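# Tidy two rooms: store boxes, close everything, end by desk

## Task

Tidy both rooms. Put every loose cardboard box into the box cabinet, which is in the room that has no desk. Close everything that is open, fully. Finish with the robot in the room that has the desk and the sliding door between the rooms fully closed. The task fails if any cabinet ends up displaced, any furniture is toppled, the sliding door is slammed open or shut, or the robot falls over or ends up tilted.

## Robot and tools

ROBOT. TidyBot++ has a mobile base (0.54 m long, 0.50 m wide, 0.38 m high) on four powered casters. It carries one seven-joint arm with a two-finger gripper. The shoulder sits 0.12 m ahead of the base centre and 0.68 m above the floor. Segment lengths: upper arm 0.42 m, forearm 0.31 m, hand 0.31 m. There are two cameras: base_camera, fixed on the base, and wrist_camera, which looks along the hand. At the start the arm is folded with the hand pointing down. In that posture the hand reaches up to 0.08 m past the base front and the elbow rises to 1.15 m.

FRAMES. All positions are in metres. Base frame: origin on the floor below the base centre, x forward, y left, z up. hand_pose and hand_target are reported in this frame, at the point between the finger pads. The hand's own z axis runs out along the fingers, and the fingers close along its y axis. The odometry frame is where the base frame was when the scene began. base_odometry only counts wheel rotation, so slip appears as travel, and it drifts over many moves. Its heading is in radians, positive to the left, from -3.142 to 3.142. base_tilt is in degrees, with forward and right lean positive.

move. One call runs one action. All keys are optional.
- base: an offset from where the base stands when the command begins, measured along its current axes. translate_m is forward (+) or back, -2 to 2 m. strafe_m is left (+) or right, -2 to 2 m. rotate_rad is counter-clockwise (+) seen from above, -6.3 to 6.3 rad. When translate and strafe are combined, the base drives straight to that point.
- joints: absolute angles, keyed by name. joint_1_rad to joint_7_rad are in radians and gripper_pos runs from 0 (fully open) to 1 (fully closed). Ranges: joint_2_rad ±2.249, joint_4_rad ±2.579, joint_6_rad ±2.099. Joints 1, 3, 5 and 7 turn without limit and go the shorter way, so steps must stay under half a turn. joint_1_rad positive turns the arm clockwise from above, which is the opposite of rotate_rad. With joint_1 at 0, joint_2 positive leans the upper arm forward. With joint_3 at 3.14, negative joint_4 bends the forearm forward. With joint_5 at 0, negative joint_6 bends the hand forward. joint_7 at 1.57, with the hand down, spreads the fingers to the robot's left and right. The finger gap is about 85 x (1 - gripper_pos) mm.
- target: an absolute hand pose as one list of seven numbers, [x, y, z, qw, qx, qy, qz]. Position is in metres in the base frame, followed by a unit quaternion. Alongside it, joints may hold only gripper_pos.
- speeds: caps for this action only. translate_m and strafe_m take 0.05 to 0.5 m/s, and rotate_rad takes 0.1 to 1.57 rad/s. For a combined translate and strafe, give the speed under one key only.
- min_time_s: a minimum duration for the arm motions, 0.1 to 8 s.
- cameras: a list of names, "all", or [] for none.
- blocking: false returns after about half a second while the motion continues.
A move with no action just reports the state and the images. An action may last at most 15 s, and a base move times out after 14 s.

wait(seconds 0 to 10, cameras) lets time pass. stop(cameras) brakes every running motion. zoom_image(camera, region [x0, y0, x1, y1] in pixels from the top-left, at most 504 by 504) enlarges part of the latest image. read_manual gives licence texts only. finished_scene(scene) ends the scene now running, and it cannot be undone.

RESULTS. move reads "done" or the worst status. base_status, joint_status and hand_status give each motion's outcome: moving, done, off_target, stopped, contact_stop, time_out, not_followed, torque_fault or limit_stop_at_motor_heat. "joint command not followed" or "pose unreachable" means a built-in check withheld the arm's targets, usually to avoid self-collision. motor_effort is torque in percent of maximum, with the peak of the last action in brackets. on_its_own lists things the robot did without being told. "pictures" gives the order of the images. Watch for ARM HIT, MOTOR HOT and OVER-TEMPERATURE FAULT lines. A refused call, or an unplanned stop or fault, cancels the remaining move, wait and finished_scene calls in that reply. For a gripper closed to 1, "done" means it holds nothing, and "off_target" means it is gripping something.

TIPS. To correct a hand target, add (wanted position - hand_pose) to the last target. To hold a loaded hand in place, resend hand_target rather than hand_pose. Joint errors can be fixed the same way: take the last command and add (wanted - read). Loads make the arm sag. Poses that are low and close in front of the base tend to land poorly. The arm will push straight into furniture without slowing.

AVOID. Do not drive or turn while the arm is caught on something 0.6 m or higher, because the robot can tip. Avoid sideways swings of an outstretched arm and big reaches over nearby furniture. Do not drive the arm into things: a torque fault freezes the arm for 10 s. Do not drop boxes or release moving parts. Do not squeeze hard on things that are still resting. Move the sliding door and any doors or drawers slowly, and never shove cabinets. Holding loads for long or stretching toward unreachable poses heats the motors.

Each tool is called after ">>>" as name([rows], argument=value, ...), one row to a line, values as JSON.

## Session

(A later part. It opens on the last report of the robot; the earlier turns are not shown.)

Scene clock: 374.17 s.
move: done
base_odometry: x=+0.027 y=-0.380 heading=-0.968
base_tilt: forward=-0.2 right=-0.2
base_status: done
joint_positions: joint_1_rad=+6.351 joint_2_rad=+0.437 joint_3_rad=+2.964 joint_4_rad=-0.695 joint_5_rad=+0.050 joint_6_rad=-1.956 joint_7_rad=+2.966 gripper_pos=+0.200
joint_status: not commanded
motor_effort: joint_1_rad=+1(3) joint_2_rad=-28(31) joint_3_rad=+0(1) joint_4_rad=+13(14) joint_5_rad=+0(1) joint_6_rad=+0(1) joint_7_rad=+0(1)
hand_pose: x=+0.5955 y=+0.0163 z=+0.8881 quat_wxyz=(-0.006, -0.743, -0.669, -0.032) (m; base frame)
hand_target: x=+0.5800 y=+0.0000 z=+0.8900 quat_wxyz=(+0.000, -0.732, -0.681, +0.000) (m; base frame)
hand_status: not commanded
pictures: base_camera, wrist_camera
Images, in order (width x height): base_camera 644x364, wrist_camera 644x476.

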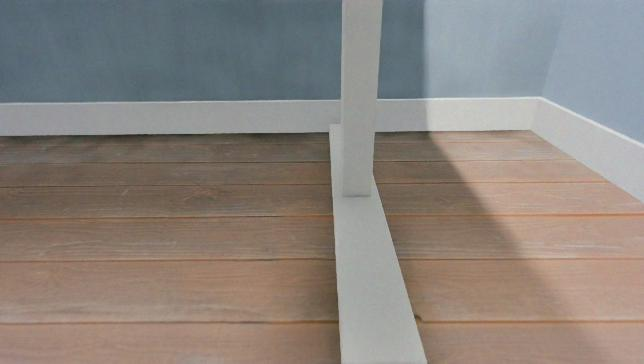

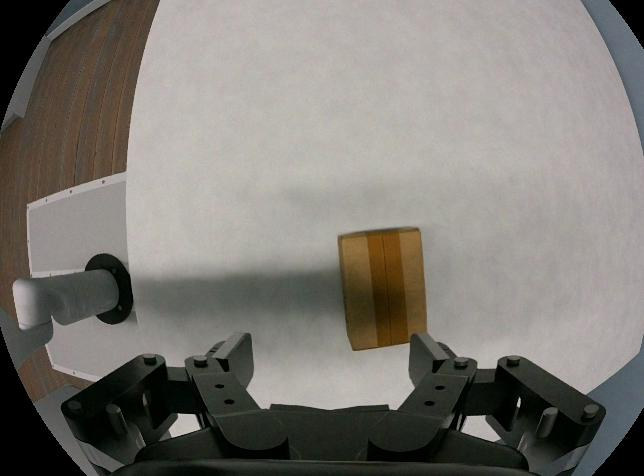

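>>> move(target=[0.636, 0.018, 0.852, 0, 0.6967, 0.7174, 0], joints={"gripper_pos": 0})

Scene clock: 381.13 s.
move: done
base_odometry: x=+0.027 y=-0.380 heading=-0.968
base_tilt: forward=-0.2 right=-0.2
base_status: not commanded
joint_positions: joint_1_rad=+6.323 joint_2_rad=+0.578 joint_3_rad=+2.964 joint_4_rad=-0.585 joint_5_rad=+0.067 joint_6_rad=-1.956 joint_7_rad=+3.037 gripper_pos=+0.000
joint_status: all done
motor_effort: joint_1_rad=+1(2) joint_2_rad=-33(36) joint_3_rad=+0(1) joint_4_rad=+13(14) joint_5_rad=+0(0) joint_6_rad=+0(1) joint_7_rad=+0(1)
hand_pose: x=+0.6418 y=+0.0230 z=+0.8507 quat_wxyz=(+0.005, -0.715, -0.699, -0.022) (m; base frame)
hand_target: x=+0.6360 y=+0.0180 z=+0.8520 quat_wxyz=(+0.000, -0.697, -0.717, +0.000) (m; base frame)
hand_status: done (0.008 m and 3.9 deg from the pose sent, 0.054 m and 8.5 deg at the start)
pictures: base_camera, wrist_camera
Images, in order (width x height): base_camera 644x364, wrist_camera 644x476.

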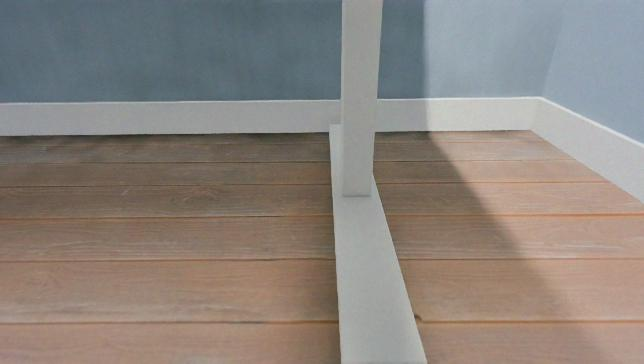

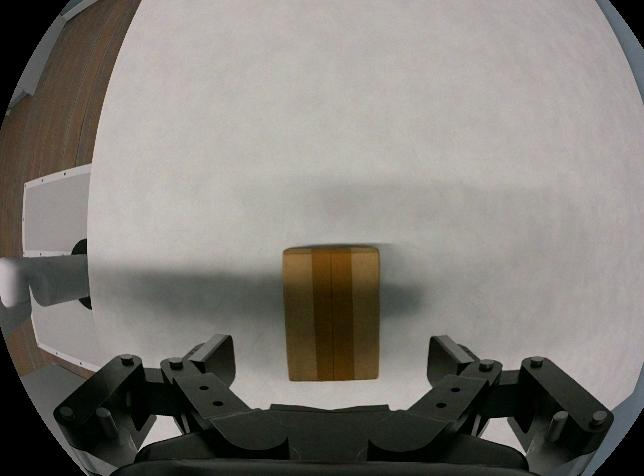

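>>> move(target=[0.638, 0.026, 0.80, 0, 0.6967, 0.7174, 0], min_time_s=1.0)

>>> move(target=[0.638, 0.026, 0.765, 0, 0.6967, 0.7174, 0], min_time_s=1.0)

Scene clock: 384.10 s.
move: done
base_odometry: x=+0.027 y=-0.380 heading=-0.968
base_tilt: forward=-0.2 right=-0.2
base_status: not commanded
joint_positions: joint_1_rad=+6.323 joint_2_rad=+0.578 joint_3_rad=+2.931 joint_4_rad=-0.812 joint_5_rad=+0.075 joint_6_rad=-1.864 joint_7_rad=+3.038 gripper_pos=+0.000
joint_status: not commanded
motor_effort: joint_1_rad=+1(1) joint_2_rad=-33(34) joint_3_rad=-1(1) joint_4_rad=+13(14) joint_5_rad=+0(1) joint_6_rad=-2(2) joint_7_rad=+0(1)
hand_pose: x=+0.6196 y=+0.0360 z=+0.7856 quat_wxyz=(+0.048, -0.698, -0.713, +0.028) (m; base frame)
hand_target: x=+0.6380 y=+0.0260 z=+0.8000 quat_wxyz=(+0.000, -0.697, -0.717, +0.000) (m; base frame)
hand_status: done (0.025 m and 6.4 deg from the pose sent, 0.051 m and 3.9 deg at the start)
pictures: base_camera, wrist_camera
Images, in order (width x height): base_camera 644x364, wrist_camera 644x476.

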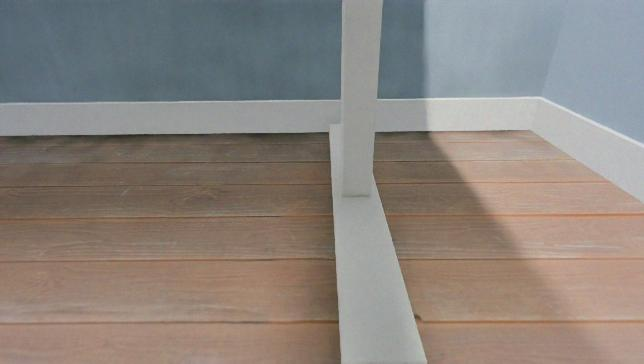

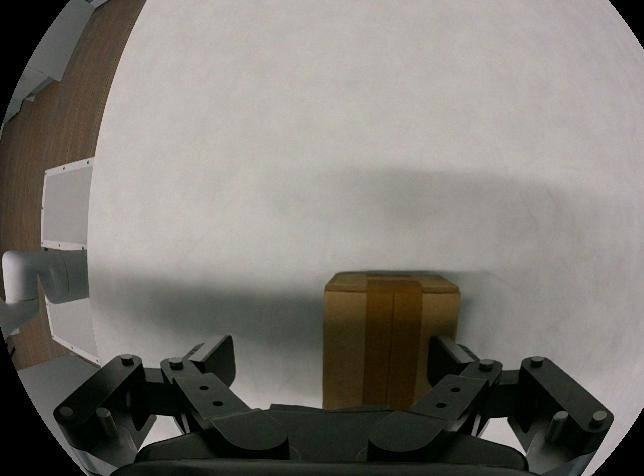

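Scene clock: 385.40 s.
move: done
base_odometry: x=+0.027 y=-0.380 heading=-0.968
base_tilt: forward=-0.2 right=-0.2
base_status: not commanded
joint_positions: joint_1_rad=+6.340 joint_2_rad=+0.519 joint_3_rad=+2.915 joint_4_rad=-0.925 joint_5_rad=+0.082 joint_6_rad=-1.750 joint_7_rad=+3.038 gripper_pos=+0.000
joint_status: not commanded
motor_effort: joint_1_rad=+0(1) joint_2_rad=-23(33) joint_3_rad=-1(1) joint_4_rad=+10(14) joint_5_rad=-1(1) joint_6_rad=+0(2) joint_7_rad=+0(1)
hand_pose: x=+0.6198 y=+0.0361 z=+0.7807 quat_wxyz=(+0.025, -0.697, -0.716, +0.007) (m; base frame)
hand_target: x=+0.6380 y=+0.0260 z=+0.7650 quat_wxyz=(+0.000, -0.697, -0.717, +0.000) (m; base frame)
hand_status: done (0.026 m and 3.0 deg from the pose sent, 0.029 m and 6.4 deg at the start)
pictures: base_camera, wrist_camera
Images, in order (width x height): base_camera 644x364, wrist_camera 644x476.

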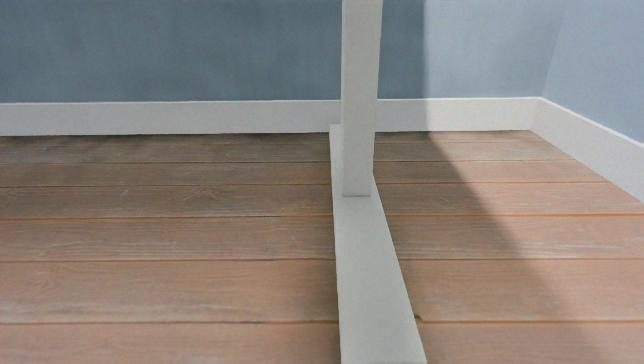

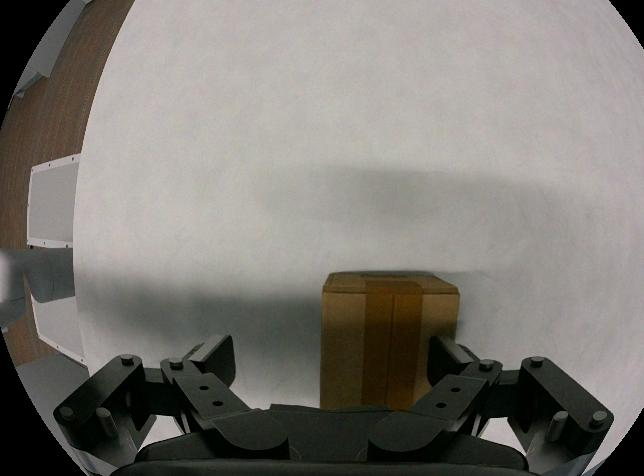

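>>> move(target=[0.638, 0.026, 0.84, 0, 0.6967, 0.7174, 0], cameras=[])

>>> move(target=[0.655, 0.022, 0.825, 0, 0.6967, 0.7174, 0])

Scene clock: 388.83 s.
move: done
base_odometry: x=+0.027 y=-0.380 heading=-0.968
base_tilt: forward=-0.2 right=-0.2
base_status: not commanded
joint_positions: joint_1_rad=+6.320 joint_2_rad=+0.552 joint_3_rad=+2.932 joint_4_rad=-0.645 joint_5_rad=+0.082 joint_6_rad=-1.871 joint_7_rad=+3.038 gripper_pos=+0.000
joint_status: not commanded
motor_effort: joint_1_rad=+1(1) joint_2_rad=-33(34) joint_3_rad=-1(1) joint_4_rad=+14(15) joint_5_rad=+0(1) joint_6_rad=+0(1) joint_7_rad=+0(1)
hand_pose: x=+0.6515 y=+0.0348 z=+0.8480 quat_wxyz=(-0.012, -0.704, -0.709, -0.042) (m; base frame)
hand_target: x=+0.6380 y=+0.0260 z=+0.8400 quat_wxyz=(+0.000, -0.697, -0.717, +0.000) (m; base frame)
hand_status: done (0.018 m and 5.2 deg from the pose sent, 0.063 m and 3.0 deg at the start)
pictures: none
No camera images: "cameras" was empty.

Scene clock: 389.70 s.
move: done
base_odometry: x=+0.027 y=-0.380 heading=-0.968
base_tilt: forward=-0.2 right=-0.3
base_status: not commanded
joint_positions: joint_1_rad=+6.320 joint_2_rad=+0.600 joint_3_rad=+2.941 joint_4_rad=-0.617 joint_5_rad=+0.082 joint_6_rad=-1.871 joint_7_rad=+3.038 gripper_pos=+0.000
joint_status: not commanded
motor_effort: joint_1_rad=+0(1) joint_2_rad=-34(35) joint_3_rad=-1(1) joint_4_rad=+14(14) joint_5_rad=+0(1) joint_6_rad=+0(1) joint_7_rad=+0(1)
hand_pose: x=+0.6650 y=+0.0308 z=+0.8307 quat_wxyz=(-0.005, -0.708, -0.705, -0.035) (m; base frame)
hand_target: x=+0.6550 y=+0.0220 z=+0.8250 quat_wxyz=(+0.000, -0.697, -0.717, +0.000) (m; base frame)
hand_status: done (0.014 m and 4.5 deg from the pose sent, 0.027 m and 5.2 deg at the start)
pictures: base_camera, wrist_camera
Images, in order (width x height): base_camera 644x364, wrist_camera 644x476.

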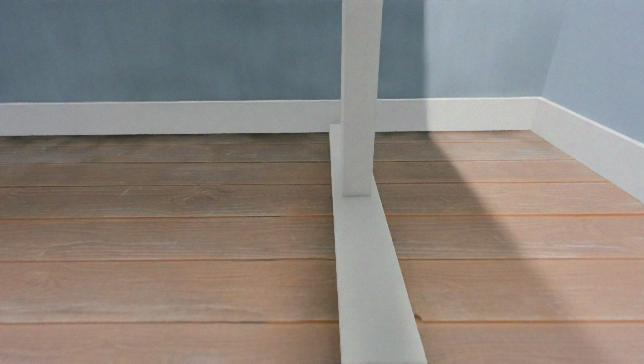

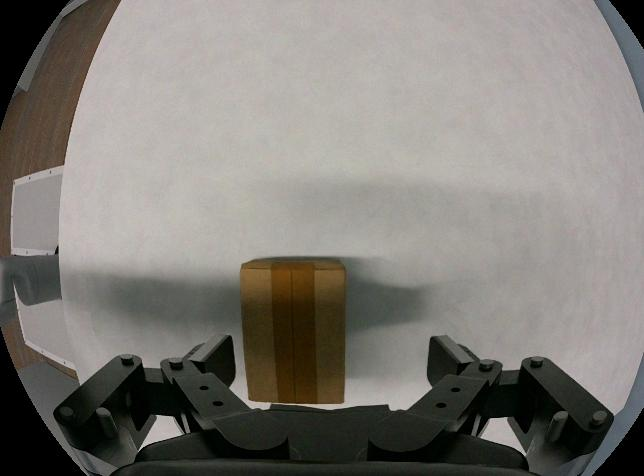

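>>> move(target=[0.655, 0.022, 0.815, 0, 0.6967, 0.7174, 0], cameras=["wrist_camera"])

Scene clock: 393.23 s.
move: done
base_odometry: x=+0.027 y=-0.380 heading=-0.968
base_tilt: forward=-0.2 right=-0.2
base_status: not commanded
joint_positions: joint_1_rad=+6.320 joint_2_rad=+0.600 joint_3_rad=+2.941 joint_4_rad=-0.648 joint_5_rad=+0.082 joint_6_rad=-1.871 joint_7_rad=+3.038 gripper_pos=+0.000
joint_status: not commanded
motor_effort: joint_1_rad=+1(1) joint_2_rad=-34(36) joint_3_rad=-1(1) joint_4_rad=+13(14) joint_5_rad=+0(0) joint_6_rad=+0(1) joint_7_rad=+0(1)
hand_pose: x=+0.6586 y=+0.0310 z=+0.8212 quat_wxyz=(+0.004, -0.707, -0.706, -0.023) (m; base frame)
hand_target: x=+0.6550 y=+0.0220 z=+0.8150 quat_wxyz=(+0.000, -0.697, -0.717, +0.000) (m; base frame)
hand_status: done (0.012 m and 3.2 deg from the pose sent, 0.021 m and 4.5 deg at the start)
pictures: wrist_camera
Images, in order (width x height): wrist_camera 644x476.

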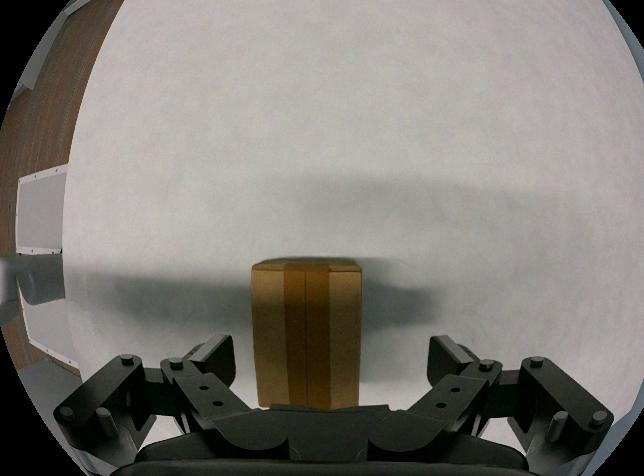

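>>> move(target=[0.655, 0.02, 0.805, 0, 0.6967, 0.7174, 0], cameras=["wrist_camera"])

Scene clock: 394.67 s.
move: done
base_odometry: x=+0.027 y=-0.380 heading=-0.968
base_tilt: forward=-0.2 right=-0.2
base_status: not commanded
joint_positions: joint_1_rad=+6.320 joint_2_rad=+0.600 joint_3_rad=+2.941 joint_4_rad=-0.698 joint_5_rad=+0.082 joint_6_rad=-1.871 joint_7_rad=+3.038 gripper_pos=+0.000
joint_status: not commanded
motor_effort: joint_1_rad=+1(1) joint_2_rad=-33(35) joint_3_rad=-1(1) joint_4_rad=+13(14) joint_5_rad=+0(0) joint_6_rad=-1(1) joint_7_rad=+0(1)
hand_pose: x=+0.6479 y=+0.0312 z=+0.8064 quat_wxyz=(+0.019, -0.706, -0.708, -0.003) (m; base frame)
hand_target: x=+0.6550 y=+0.0200 z=+0.8050 quat_wxyz=(+0.000, -0.697, -0.717, +0.000) (m; base frame)
hand_status: done (0.013 m and 2.7 deg from the pose sent, 0.020 m and 3.2 deg at the start)
pictures: wrist_camera
Images, in order (width x height): wrist_camera 644x476.

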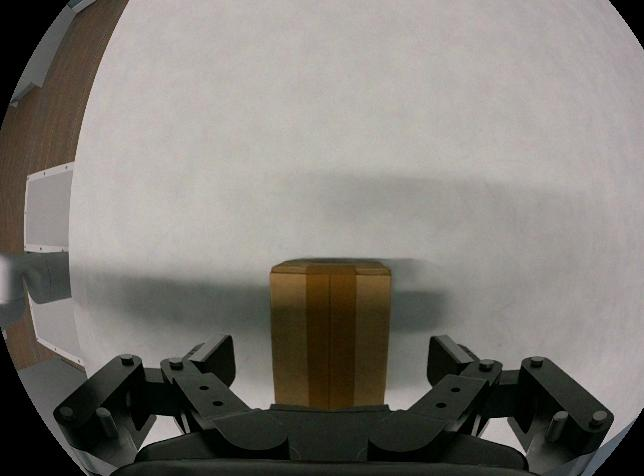

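>>> move(target=[0.672, 0.018, 0.79, 0, 0.6967, 0.7174, 0], cameras=["wrist_camera"])

Scene clock: 396.20 s.
move: done
base_odometry: x=+0.027 y=-0.380 heading=-0.968
base_tilt: forward=-0.2 right=-0.2
base_status: not commanded
joint_positions: joint_1_rad=+6.320 joint_2_rad=+0.623 joint_3_rad=+2.941 joint_4_rad=-0.686 joint_5_rad=+0.082 joint_6_rad=-1.871 joint_7_rad=+3.038 gripper_pos=+0.000
joint_status: not commanded
motor_effort: joint_1_rad=+0(1) joint_2_rad=-34(36) joint_3_rad=-1(1) joint_4_rad=+13(14) joint_5_rad=+0(0) joint_6_rad=-1(1) joint_7_rad=+0(1)
hand_pose: x=+0.6533 y=+0.0310 z=+0.7975 quat_wxyz=(+0.024, -0.706, -0.707, +0.000) (m; base frame)
hand_target: x=+0.6720 y=+0.0180 z=+0.7900 quat_wxyz=(+0.000, -0.697, -0.717, +0.000) (m; base frame)
hand_status: done (0.024 m and 3.2 deg from the pose sent, 0.032 m and 2.7 deg at the start)
pictures: wrist_camera
Images, in order (width x height): wrist_camera 644x476.

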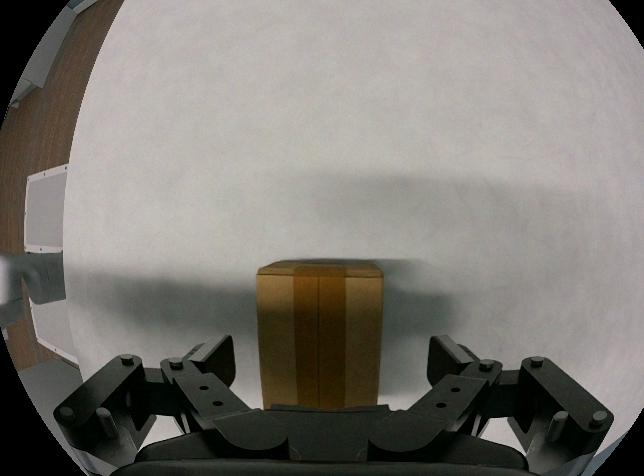

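>>> move(target=[0.672, 0.018, 0.775, 0, 0.6967, 0.7174, 0], cameras=["wrist_camera"])

Scene clock: 397.50 s.
move: done
base_odometry: x=+0.027 y=-0.380 heading=-0.968
base_tilt: forward=-0.2 right=-0.2
base_status: not commanded
joint_positions: joint_1_rad=+6.321 joint_2_rad=+0.623 joint_3_rad=+2.941 joint_4_rad=-0.737 joint_5_rad=+0.084 joint_6_rad=-1.845 joint_7_rad=+3.038 gripper_pos=+0.000
joint_status: not commanded
motor_effort: joint_1_rad=+1(1) joint_2_rad=-34(36) joint_3_rad=-1(1) joint_4_rad=+14(14) joint_5_rad=+0(1) joint_6_rad=-1(2) joint_7_rad=+0(1)
hand_pose: x=+0.6494 y=+0.0315 z=+0.7825 quat_wxyz=(+0.031, -0.705, -0.709, +0.011) (m; base frame)
hand_target: x=+0.6720 y=+0.0180 z=+0.7750 quat_wxyz=(+0.000, -0.697, -0.717, +0.000) (m; base frame)
hand_status: done (0.027 m and 4.0 deg from the pose sent, 0.032 m and 3.2 deg at the start)
pictures: wrist_camera
Images, in order (width x height): wrist_camera 644x476.

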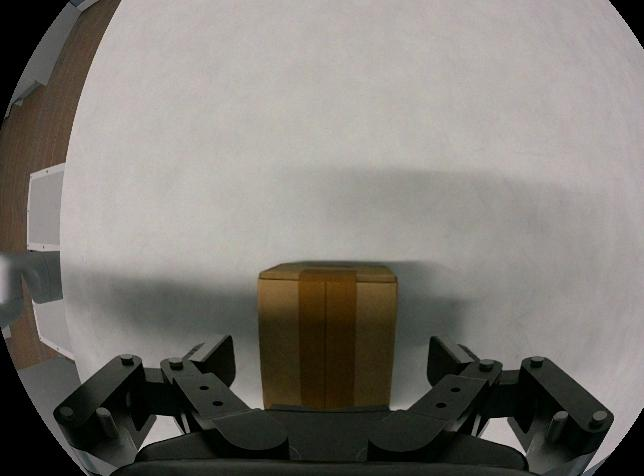

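>>> move(target=[0.676, 0.018, 0.757, 0, 0.6967, 0.7174, 0], cameras=["wrist_camera"])

Scene clock: 398.87 s.
move: done
base_odometry: x=+0.027 y=-0.380 heading=-0.968
base_tilt: forward=-0.2 right=-0.2
base_status: not commanded
joint_positions: joint_1_rad=+6.323 joint_2_rad=+0.625 joint_3_rad=+2.938 joint_4_rad=-0.787 joint_5_rad=+0.087 joint_6_rad=-1.796 joint_7_rad=+3.038 gripper_pos=+0.000
joint_status: not commanded
motor_effort: joint_1_rad=+1(1) joint_2_rad=-35(36) joint_3_rad=-1(1) joint_4_rad=+14(14) joint_5_rad=+0(0) joint_6_rad=-1(2) joint_7_rad=+0(1)
hand_pose: x=+0.6522 y=+0.0321 z=+0.7664 quat_wxyz=(+0.031, -0.703, -0.710, +0.012) (m; base frame)
hand_target: x=+0.6760 y=+0.0180 z=+0.7570 quat_wxyz=(+0.000, -0.697, -0.717, +0.000) (m; base frame)
hand_status: done (0.029 m and 4.0 deg from the pose sent, 0.039 m and 4.0 deg at the start)
pictures: wrist_camera
Images, in order (width x height): wrist_camera 644x476.

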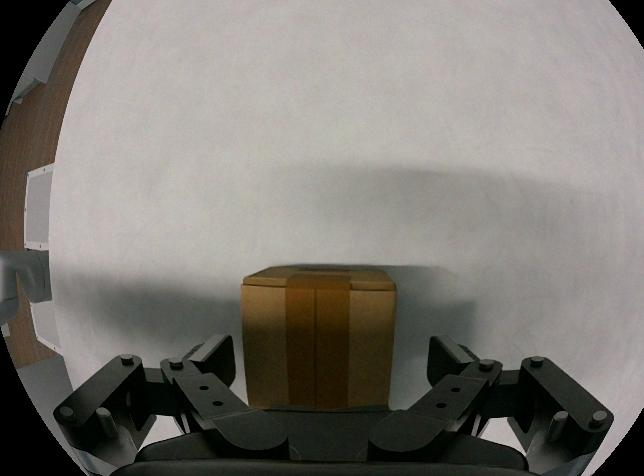

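>>> move(joints={"gripper_pos": 0.42})

Scene clock: 400.93 s.
move: off_target
base_odometry: x=+0.027 y=-0.380 heading=-0.968
base_tilt: forward=-0.2 right=-0.2
base_status: not commanded
joint_positions: joint_1_rad=+6.324 joint_2_rad=+0.623 joint_3_rad=+2.937 joint_4_rad=-0.787 joint_5_rad=+0.088 joint_6_rad=-1.795 joint_7_rad=+3.038 gripper_pos=+0.361
joint_status: gripper_pos off_target (ended at +0.361, target +0.420)
motor_effort: joint_1_rad=+1(1) joint_2_rad=-31(35) joint_3_rad=+0(1) joint_4_rad=+12(14) joint_5_rad=+0(0) joint_6_rad=-1(2) joint_7_rad=+0(1)
hand_pose: x=+0.6524 y=+0.0321 z=+0.7673 quat_wxyz=(+0.030, -0.703, -0.710, +0.011) (m; base frame)
hand_target: x=+0.6760 y=+0.0180 z=+0.7570 quat_wxyz=(+0.000, -0.697, -0.717, +0.000) (m; base frame)
hand_status: not commanded
pictures: base_camera, wrist_camera
Images, in order (width x height): base_camera 644x364, wrist_camera 644x476.

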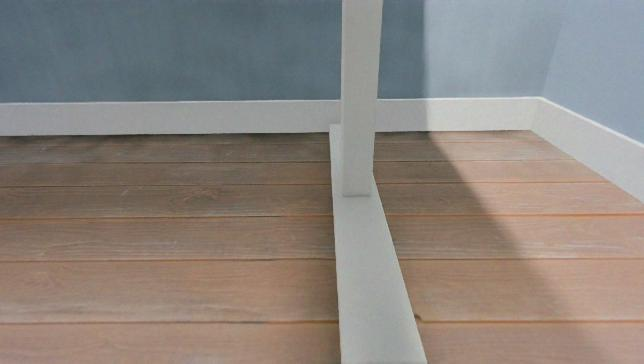

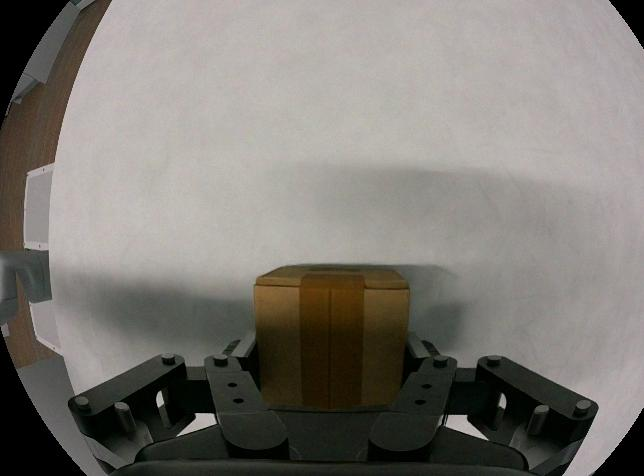

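>>> move(joints={"gripper_pos": 0.48}, cameras=[])

>>> move(target=[0.655, 0.022, 0.845, 0, 0.6967, 0.7174, 0], min_time_s=1.5)

Scene clock: 402.63 s.
move: off_target
base_odometry: x=+0.027 y=-0.380 heading=-0.968
base_tilt: forward=-0.2 right=-0.3
base_status: not commanded
joint_positions: joint_1_rad=+6.324 joint_2_rad=+0.623 joint_3_rad=+2.937 joint_4_rad=-0.787 joint_5_rad=+0.088 joint_6_rad=-1.795 joint_7_rad=+3.038 gripper_pos=+0.361
joint_status: gripper_pos off_target (ended at +0.361, target +0.480)
motor_effort: joint_1_rad=+1(1) joint_2_rad=-31(32) joint_3_rad=-1(1) joint_4_rad=+12(12) joint_5_rad=+0(0) joint_6_rad=-1(1) joint_7_rad=+0(1)
hand_pose: x=+0.6524 y=+0.0321 z=+0.7673 quat_wxyz=(+0.030, -0.703, -0.710, +0.011) (m; base frame)
hand_target: x=+0.6760 y=+0.0180 z=+0.7570 quat_wxyz=(+0.000, -0.697, -0.717, +0.000) (m; base frame)
hand_status: not commanded
pictures: none
No camera images: "cameras" was empty.

Scene clock: 404.43 s.
move: done
base_odometry: x=+0.027 y=-0.380 heading=-0.968
base_tilt: forward=-0.2 right=-0.2
base_status: not commanded
joint_positions: joint_1_rad=+6.300 joint_2_rad=+0.636 joint_3_rad=+2.975 joint_4_rad=-0.484 joint_5_rad=+0.088 joint_6_rad=-1.953 joint_7_rad=+3.044 gripper_pos=+0.361
joint_status: not commanded
motor_effort: joint_1_rad=+1(1) joint_2_rad=-35(38) joint_3_rad=+0(1) joint_4_rad=+14(15) joint_5_rad=+0(1) joint_6_rad=+0(2) joint_7_rad=+0(1)
hand_pose: x=+0.6710 y=+0.0243 z=+0.8490 quat_wxyz=(-0.015, -0.714, -0.700, -0.034) (m; base frame)
hand_target: x=+0.6550 y=+0.0220 z=+0.8450 quat_wxyz=(+0.000, -0.697, -0.717, +0.000) (m; base frame)
hand_status: done (0.017 m and 5.1 deg from the pose sent, 0.078 m and 3.8 deg at the start)
pictures: base_camera, wrist_camera
Images, in order (width x height): base_camera 644x364, wrist_camera 644x476.

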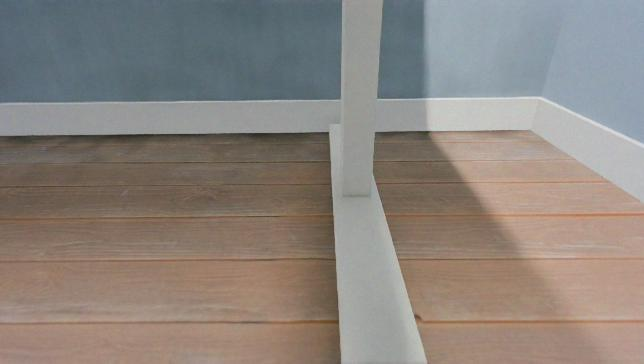

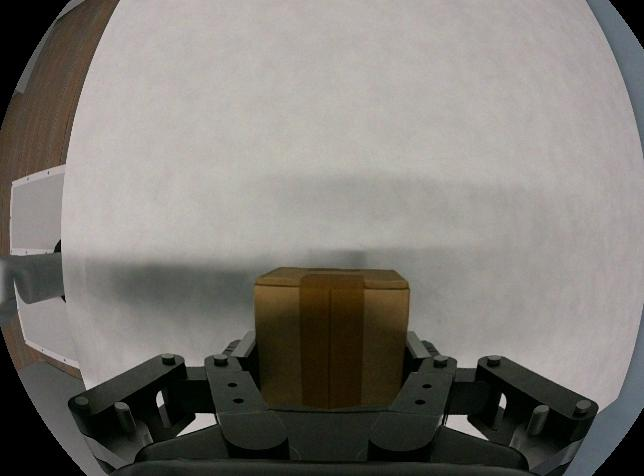

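>>> move(base={"translate_m": -0.5}, speeds={"translate_m": 0.3}, cameras=["wrist_camera"])

>>> move(base={"translate_m": -0.72}, target=[0.40, 0.0, 0.82, 0, 0.7071, 0.7071, 0], min_time_s=2)

Scene clock: 409.93 s.
move: done
base_odometry: x=-0.257 y=+0.032 heading=-0.968
base_tilt: forward=-0.2 right=-0.3
base_status: done
joint_positions: joint_1_rad=+6.293 joint_2_rad=+0.650 joint_3_rad=+2.978 joint_4_rad=-0.483 joint_5_rad=+0.088 joint_6_rad=-1.963 joint_7_rad=+3.044 gripper_pos=+0.361
joint_status: not commanded
motor_effort: joint_1_rad=+1(4) joint_2_rad=-35(41) joint_3_rad=+0(1) joint_4_rad=+14(15) joint_5_rad=+0(1) joint_6_rad=+0(1) joint_7_rad=-1(1)
hand_pose: x=+0.6704 y=+0.0273 z=+0.8418 quat_wxyz=(-0.009, -0.712, -0.702, -0.026) (m; base frame)
hand_target: x=+0.6550 y=+0.0220 z=+0.8450 quat_wxyz=(+0.000, -0.697, -0.717, +0.000) (m; base frame)
hand_status: not commanded
pictures: wrist_camera
Images, in order (width x height): wrist_camera 644x476.

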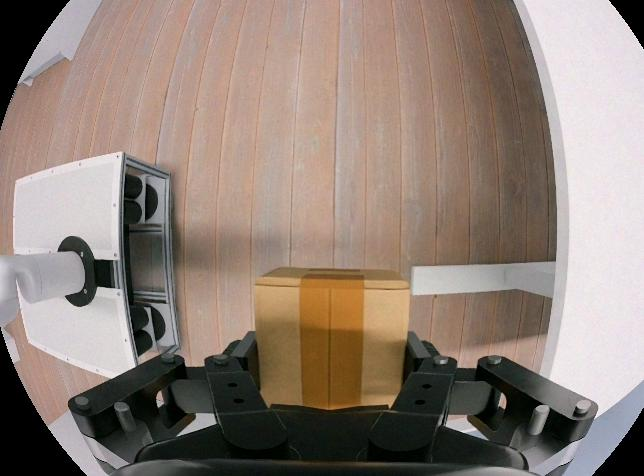

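Scene clock: 412.67 s.
move: done
base_odometry: x=-0.665 y=+0.626 heading=-0.968
base_tilt: forward=-0.2 right=-0.2
base_status: done
joint_positions: joint_1_rad=+6.195 joint_2_rad=-0.061 joint_3_rad=+3.225 joint_4_rad=-1.547 joint_5_rad=+0.051 joint_6_rad=-1.744 joint_7_rad=+3.082 gripper_pos=+0.361
joint_status: not commanded
motor_effort: joint_1_rad=+1(2) joint_2_rad=-14(40) joint_3_rad=+1(1) joint_4_rad=+14(15) joint_5_rad=+1(1) joint_6_rad=-1(3) joint_7_rad=+0(1)
hand_pose: x=+0.3803 y=-0.0137 z=+0.8187 quat_wxyz=(+0.014, -0.728, -0.684, +0.048) (m; base frame)
hand_target: x=+0.4000 y=+0.0000 z=+0.8200 quat_wxyz=(+0.000, -0.707, -0.707, +0.000) (m; base frame)
hand_status: done (0.024 m and 6.7 deg from the pose sent, 0.273 m and 3.2 deg at the start)
pictures: base_camera, wrist_camera
Images, in order (width x height): base_camera 644x364, wrist_camera 644x476.

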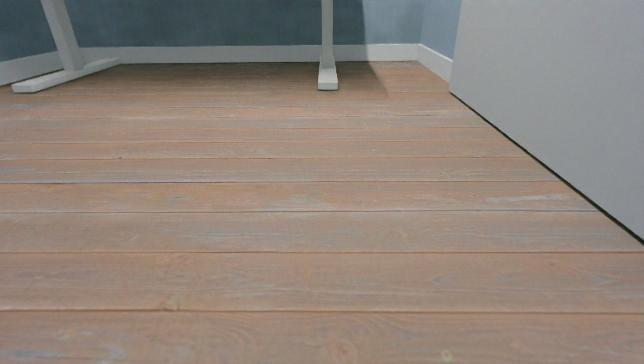

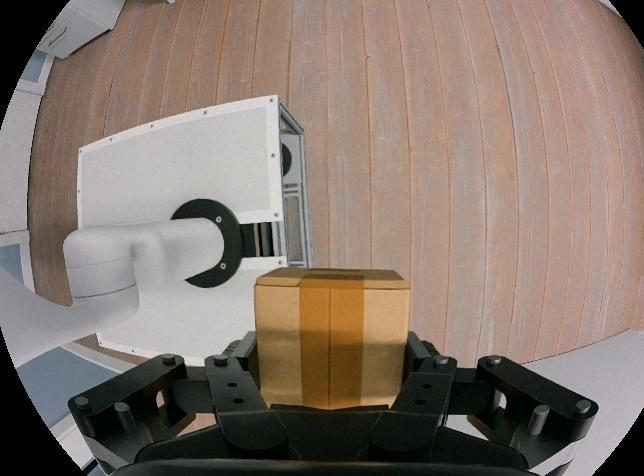

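>>> move(base={"strafe_m": -0.35})

Scene clock: 416.90 s.
move: done
base_odometry: x=-0.954 y=+0.427 heading=-0.969
base_tilt: forward=-0.2 right=-0.2
base_status: done
joint_positions: joint_1_rad=+6.188 joint_2_rad=-0.061 joint_3_rad=+3.237 joint_4_rad=-1.547 joint_5_rad=+0.044 joint_6_rad=-1.743 joint_7_rad=+3.082 gripper_pos=+0.361
joint_status: not commanded
motor_effort: joint_1_rad=+1(3) joint_2_rad=-14(14) joint_3_rad=+1(3) joint_4_rad=+14(15) joint_5_rad=+0(2) joint_6_rad=-1(2) joint_7_rad=+0(1)
hand_pose: x=+0.3805 y=-0.0128 z=+0.8186 quat_wxyz=(+0.016, -0.729, -0.683, +0.045) (m; base frame)
hand_target: x=+0.4000 y=+0.0000 z=+0.8200 quat_wxyz=(+0.000, -0.707, -0.707, +0.000) (m; base frame)
hand_status: not commanded
pictures: base_camera, wrist_camera
Images, in order (width x height): base_camera 644x364, wrist_camera 644x476.

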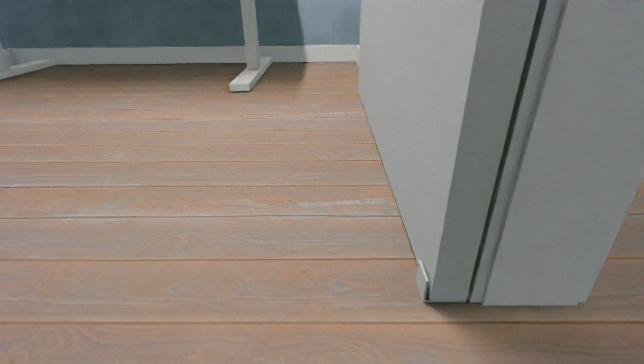

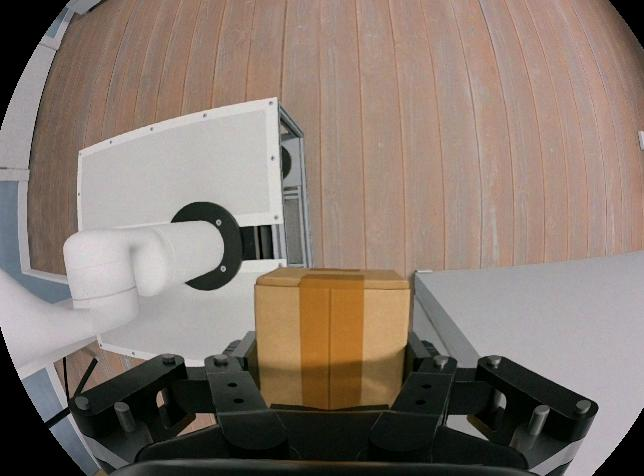

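>>> move(base={"translate_m": -0.08}, cameras=[])

>>> move(base={"strafe_m": -0.4}, speeds={"strafe_m": 0.35})

Scene clock: 419.43 s.
move: done
base_odometry: x=-0.999 y=+0.493 heading=-0.969
base_tilt: forward=-0.2 right=-0.2
base_status: done
joint_positions: joint_1_rad=+6.188 joint_2_rad=-0.074 joint_3_rad=+3.237 joint_4_rad=-1.549 joint_5_rad=+0.044 joint_6_rad=-1.737 joint_7_rad=+3.082 gripper_pos=+0.361
joint_status: not commanded
motor_effort: joint_1_rad=+1(2) joint_2_rad=-13(20) joint_3_rad=+1(1) joint_4_rad=+14(15) joint_5_rad=+0(1) joint_6_rad=-1(3) joint_7_rad=+0(1)
hand_pose: x=+0.3801 y=-0.0129 z=+0.8212 quat_wxyz=(+0.011, -0.729, -0.683, +0.038) (m; base frame)
hand_target: x=+0.4000 y=+0.0000 z=+0.8200 quat_wxyz=(+0.000, -0.707, -0.707, +0.000) (m; base frame)
hand_status: not commanded
pictures: none
No camera images: "cameras" was empty.

Scene clock: 421.53 s.
move: done
base_odometry: x=-1.329 y=+0.267 heading=-0.969
base_tilt: forward=-0.2 right=-0.2
base_status: done
joint_positions: joint_1_rad=+6.186 joint_2_rad=-0.074 joint_3_rad=+3.238 joint_4_rad=-1.549 joint_5_rad=+0.041 joint_6_rad=-1.737 joint_7_rad=+3.082 gripper_pos=+0.361
joint_status: not commanded
motor_effort: joint_1_rad=+1(3) joint_2_rad=-13(14) joint_3_rad=+1(3) joint_4_rad=+14(15) joint_5_rad=+1(2) joint_6_rad=-1(2) joint_7_rad=+0(1)
hand_pose: x=+0.3801 y=-0.0119 z=+0.8211 quat_wxyz=(+0.012, -0.729, -0.684, +0.038) (m; base frame)
hand_target: x=+0.4000 y=+0.0000 z=+0.8200 quat_wxyz=(+0.000, -0.707, -0.707, +0.000) (m; base frame)
hand_status: not commanded
pictures: base_camera, wrist_camera
Images, in order (width x height): base_camera 644x364, wrist_camera 644x476.

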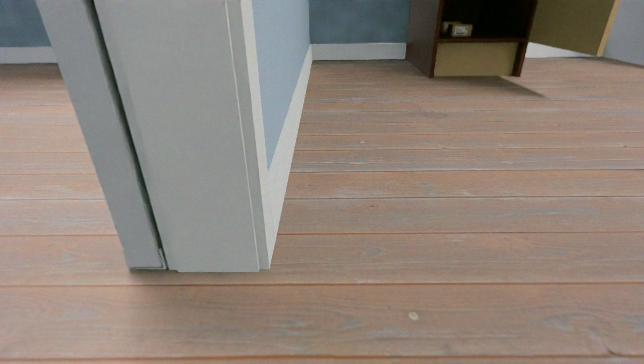

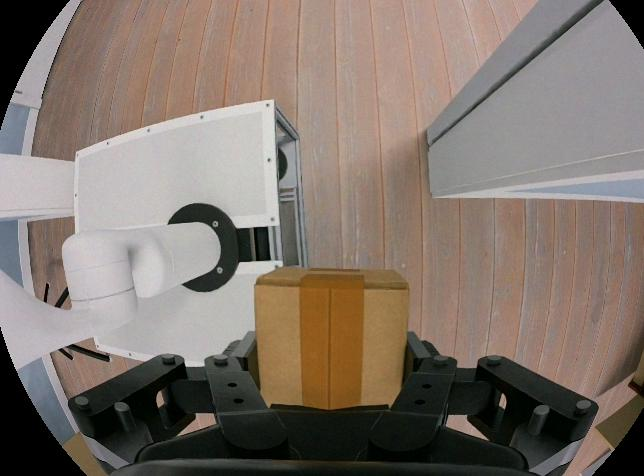

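>>> move(base={"strafe_m": -0.66})

Scene clock: 425.77 s.
move: done
base_odometry: x=-1.873 y=-0.107 heading=-0.969
base_tilt: forward=-0.2 right=-0.2
base_status: done
joint_positions: joint_1_rad=+6.184 joint_2_rad=-0.074 joint_3_rad=+3.240 joint_4_rad=-1.549 joint_5_rad=+0.040 joint_6_rad=-1.737 joint_7_rad=+3.082 gripper_pos=+0.361
joint_status: not commanded
motor_effort: joint_1_rad=+1(2) joint_2_rad=-13(15) joint_3_rad=+1(2) joint_4_rad=+14(15) joint_5_rad=+0(2) joint_6_rad=-1(2) joint_7_rad=+0(1)
hand_pose: x=+0.3801 y=-0.0116 z=+0.8211 quat_wxyz=(+0.013, -0.729, -0.684, +0.037) (m; base frame)
hand_target: x=+0.4000 y=+0.0000 z=+0.8200 quat_wxyz=(+0.000, -0.707, -0.707, +0.000) (m; base frame)
hand_status: not commanded
pictures: base_camera, wrist_camera
Images, in order (width x height): base_camera 644x364, wrist_camera 644x476.

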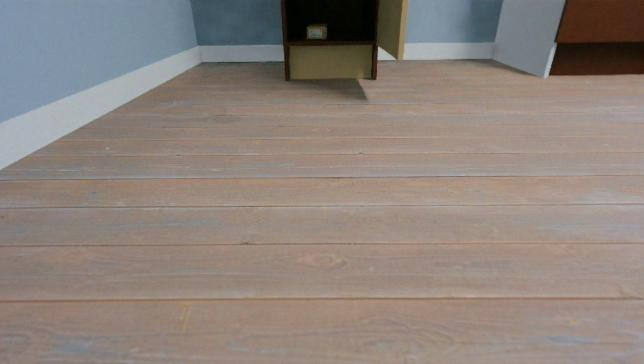

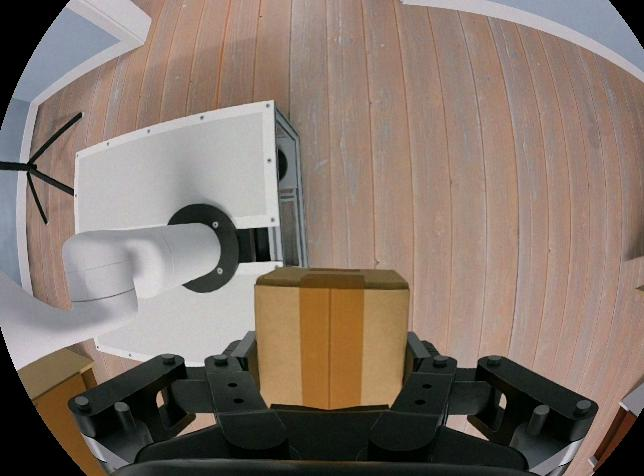

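>>> move(base={"translate_m": 0.95}, speeds={"translate_m": 0.4})

Scene clock: 430.43 s.
move: done
base_odometry: x=-1.336 y=-0.890 heading=-0.969
base_tilt: forward=-0.2 right=-0.2
base_status: done
joint_positions: joint_1_rad=+6.184 joint_2_rad=-0.073 joint_3_rad=+3.240 joint_4_rad=-1.549 joint_5_rad=+0.040 joint_6_rad=-1.735 joint_7_rad=+3.082 gripper_pos=+0.361
joint_status: not commanded
motor_effort: joint_1_rad=+1(1) joint_2_rad=-13(17) joint_3_rad=+1(1) joint_4_rad=+14(15) joint_5_rad=+0(1) joint_6_rad=-1(2) joint_7_rad=+0(1)
hand_pose: x=+0.3809 y=-0.0116 z=+0.8210 quat_wxyz=(+0.012, -0.729, -0.684, +0.036) (m; base frame)
hand_target: x=+0.4000 y=+0.0000 z=+0.8200 quat_wxyz=(+0.000, -0.707, -0.707, +0.000) (m; base frame)
hand_status: not commanded
pictures: base_camera, wrist_camera
Images, in order (width x height): base_camera 644x364, wrist_camera 644x476.

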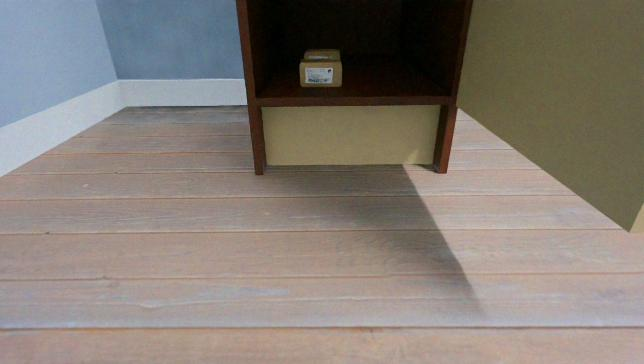

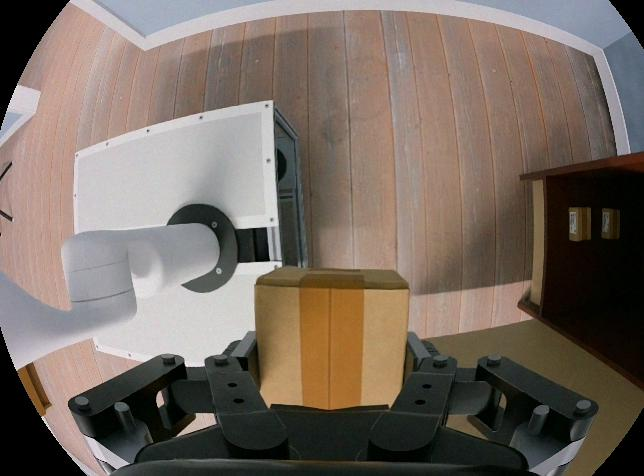

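>>> move(base={"strafe_m": 0.03}, target=[0.60, -0.17, 0.45, 0, 0.7071, 0.7071, 0], min_time_s=2.5)

Scene clock: 440.63 s.
move: done
base_odometry: x=-1.311 y=-0.874 heading=-0.970
base_tilt: forward=-0.2 right=-0.2
base_status: done
joint_positions: joint_1_rad=+6.832 joint_2_rad=+0.790 joint_3_rad=+2.795 joint_4_rad=-1.587 joint_5_rad=+0.316 joint_6_rad=-0.891 joint_7_rad=+3.138 gripper_pos=+0.362
joint_status: not commanded
motor_effort: joint_1_rad=+1(2) joint_2_rad=-34(37) joint_3_rad=-3(4) joint_4_rad=+10(15) joint_5_rad=+0(2) joint_6_rad=-1(2) joint_7_rad=+0(1)
hand_pose: x=+0.5812 y=-0.1636 z=+0.4571 quat_wxyz=(+0.029, -0.736, -0.676, +0.018) (m; base frame)
hand_target: x=+0.6000 y=-0.1700 z=+0.4500 quat_wxyz=(+0.000, -0.707, -0.707, +0.000) (m; base frame)
hand_status: done (0.021 m and 6.2 deg from the pose sent, 0.459 m and 5.7 deg at the start)
pictures: base_camera, wrist_camera
Images, in order (width x height): base_camera 644x364, wrist_camera 644x476.

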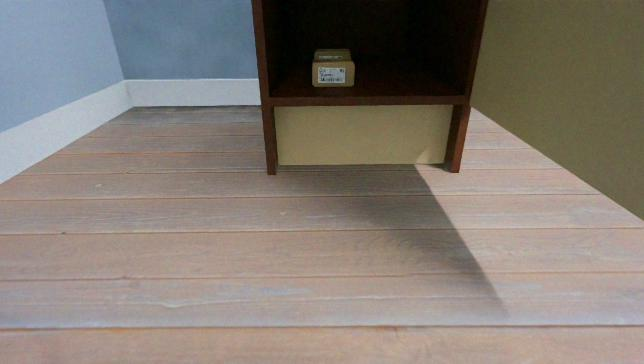

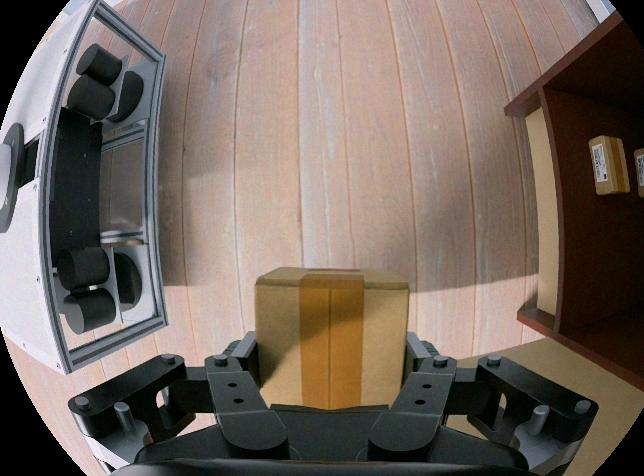

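>>> move(target=[0.715, -0.17, 0.285, 0, 0.7071, 0.7071, 0], min_time_s=2)

Scene clock: 444.47 s.
move: done
base_odometry: x=-1.311 y=-0.874 heading=-0.970
base_tilt: forward=-0.2 right=-0.2
base_status: not commanded
joint_positions: joint_1_rad=+6.704 joint_2_rad=+1.247 joint_3_rad=+2.843 joint_4_rad=-1.134 joint_5_rad=+0.330 joint_6_rad=-0.888 joint_7_rad=+3.145 gripper_pos=+0.362
joint_status: not commanded
motor_effort: joint_1_rad=+1(2) joint_2_rad=-43(45) joint_3_rad=-4(4) joint_4_rad=+9(10) joint_5_rad=+0(1) joint_6_rad=-1(2) joint_7_rad=+0(1)
hand_pose: x=+0.6883 y=-0.1558 z=+0.2931 quat_wxyz=(+0.043, -0.736, -0.676, +0.008) (m; base frame)
hand_target: x=+0.7150 y=-0.1700 z=+0.2850 quat_wxyz=(+0.000, -0.707, -0.707, +0.000) (m; base frame)
hand_status: done (0.031 m and 7.0 deg from the pose sent, 0.218 m and 6.2 deg at the start)
pictures: base_camera, wrist_camera
Images, in order (width x height): base_camera 644x364, wrist_camera 644x476.

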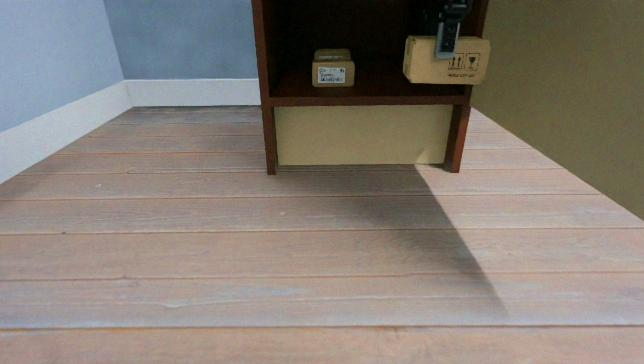

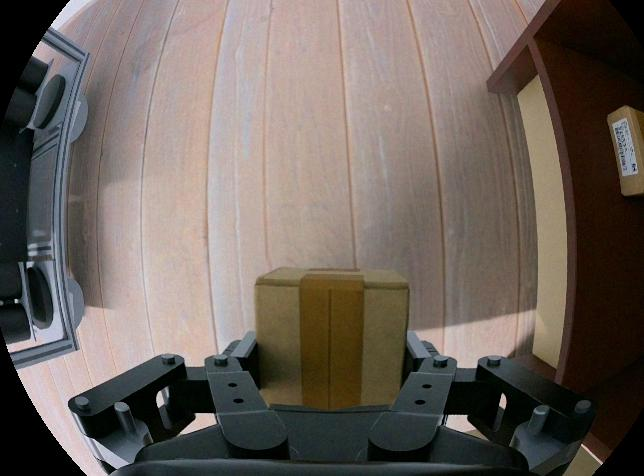

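>>> move(target=[0.74, -0.182, 0.28, 0, 0.7071, 0.7071, 0], min_time_s=1, cameras=[])

>>> move(base={"translate_m": 0.1}, speeds={"translate_m": 0.15})

Scene clock: 451.37 s.
move: done
base_odometry: x=-1.311 y=-0.874 heading=-0.970
base_tilt: forward=-0.2 right=-0.2
base_status: not commanded
joint_positions: joint_1_rad=+6.690 joint_2_rad=+1.298 joint_3_rad=+2.865 joint_4_rad=-0.980 joint_5_rad=+0.330 joint_6_rad=-0.888 joint_7_rad=+3.205 gripper_pos=+0.362
joint_status: not commanded
motor_effort: joint_1_rad=+1(1) joint_2_rad=-46(46) joint_3_rad=-3(4) joint_4_rad=+11(11) joint_5_rad=+0(0) joint_6_rad=-1(2) joint_7_rad=+0(1)
hand_pose: x=+0.7405 y=-0.1849 z=+0.2924 quat_wxyz=(-0.003, -0.727, -0.686, -0.008) (m; base frame)
hand_target: x=+0.7400 y=-0.1820 z=+0.2800 quat_wxyz=(+0.000, -0.707, -0.707, +0.000) (m; base frame)
hand_status: done (0.013 m and 3.5 deg from the pose sent, 0.059 m and 7.0 deg at the start)
pictures: none
No camera images: "cameras" was empty.

Scene clock: 452.67 s.
move: done
base_odometry: x=-1.254 y=-0.956 heading=-0.969
base_tilt: forward=-0.2 right=-0.2
base_status: done
joint_positions: joint_1_rad=+6.682 joint_2_rad=+1.301 joint_3_rad=+2.868 joint_4_rad=-0.975 joint_5_rad=+0.330 joint_6_rad=-0.888 joint_7_rad=+3.205 gripper_pos=+0.362
joint_status: not commanded
motor_effort: joint_1_rad=+1(2) joint_2_rad=-45(47) joint_3_rad=-3(4) joint_4_rad=+11(12) joint_5_rad=+0(0) joint_6_rad=+0(2) joint_7_rad=+0(1)
hand_pose: x=+0.7429 y=-0.1823 z=+0.2917 quat_wxyz=(-0.004, -0.725, -0.688, -0.008) (m; base frame)
hand_target: x=+0.7400 y=-0.1820 z=+0.2800 quat_wxyz=(+0.000, -0.707, -0.707, +0.000) (m; base frame)
hand_status: not commanded
pictures: base_camera, wrist_camera
Images, in order (width x height): base_camera 644x364, wrist_camera 644x476.

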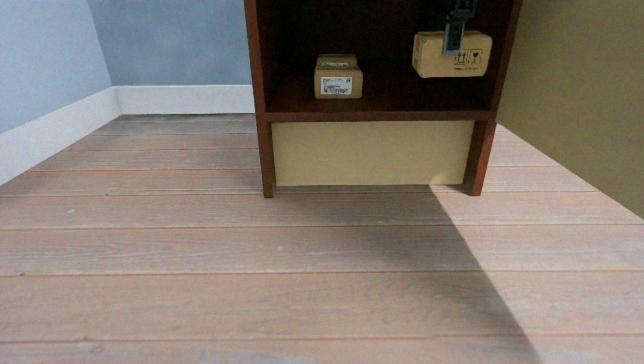

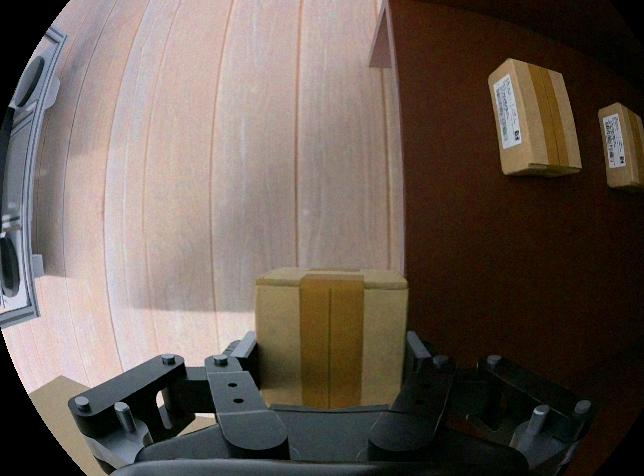

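>>> move(base={"translate_m": 0.085}, speeds={"translate_m": 0.12})

Scene clock: 455.33 s.
move: done
base_odometry: x=-1.206 y=-1.026 heading=-0.969
base_tilt: forward=-0.2 right=-0.2
base_status: done
joint_positions: joint_1_rad=+6.680 joint_2_rad=+1.302 joint_3_rad=+2.869 joint_4_rad=-0.973 joint_5_rad=+0.330 joint_6_rad=-0.888 joint_7_rad=+3.205 gripper_pos=+0.362
joint_status: not commanded
motor_effort: joint_1_rad=+1(2) joint_2_rad=-45(46) joint_3_rad=-3(5) joint_4_rad=+11(13) joint_5_rad=+0(1) joint_6_rad=-1(2) joint_7_rad=+0(1)
hand_pose: x=+0.7434 y=-0.1817 z=+0.2915 quat_wxyz=(-0.005, -0.725, -0.689, -0.007) (m; base frame)
hand_target: x=+0.7400 y=-0.1820 z=+0.2800 quat_wxyz=(+0.000, -0.707, -0.707, +0.000) (m; base frame)
hand_status: not commanded
pictures: base_camera, wrist_camera
Images, in order (width x height): base_camera 644x364, wrist_camera 644x476.

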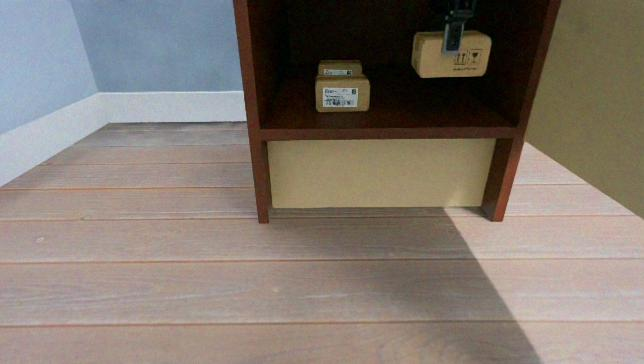

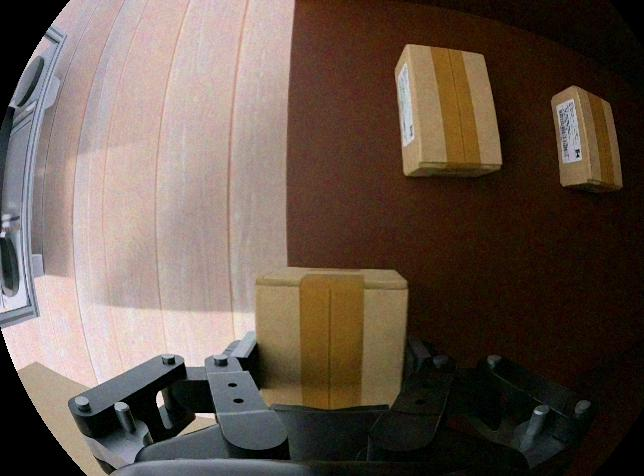

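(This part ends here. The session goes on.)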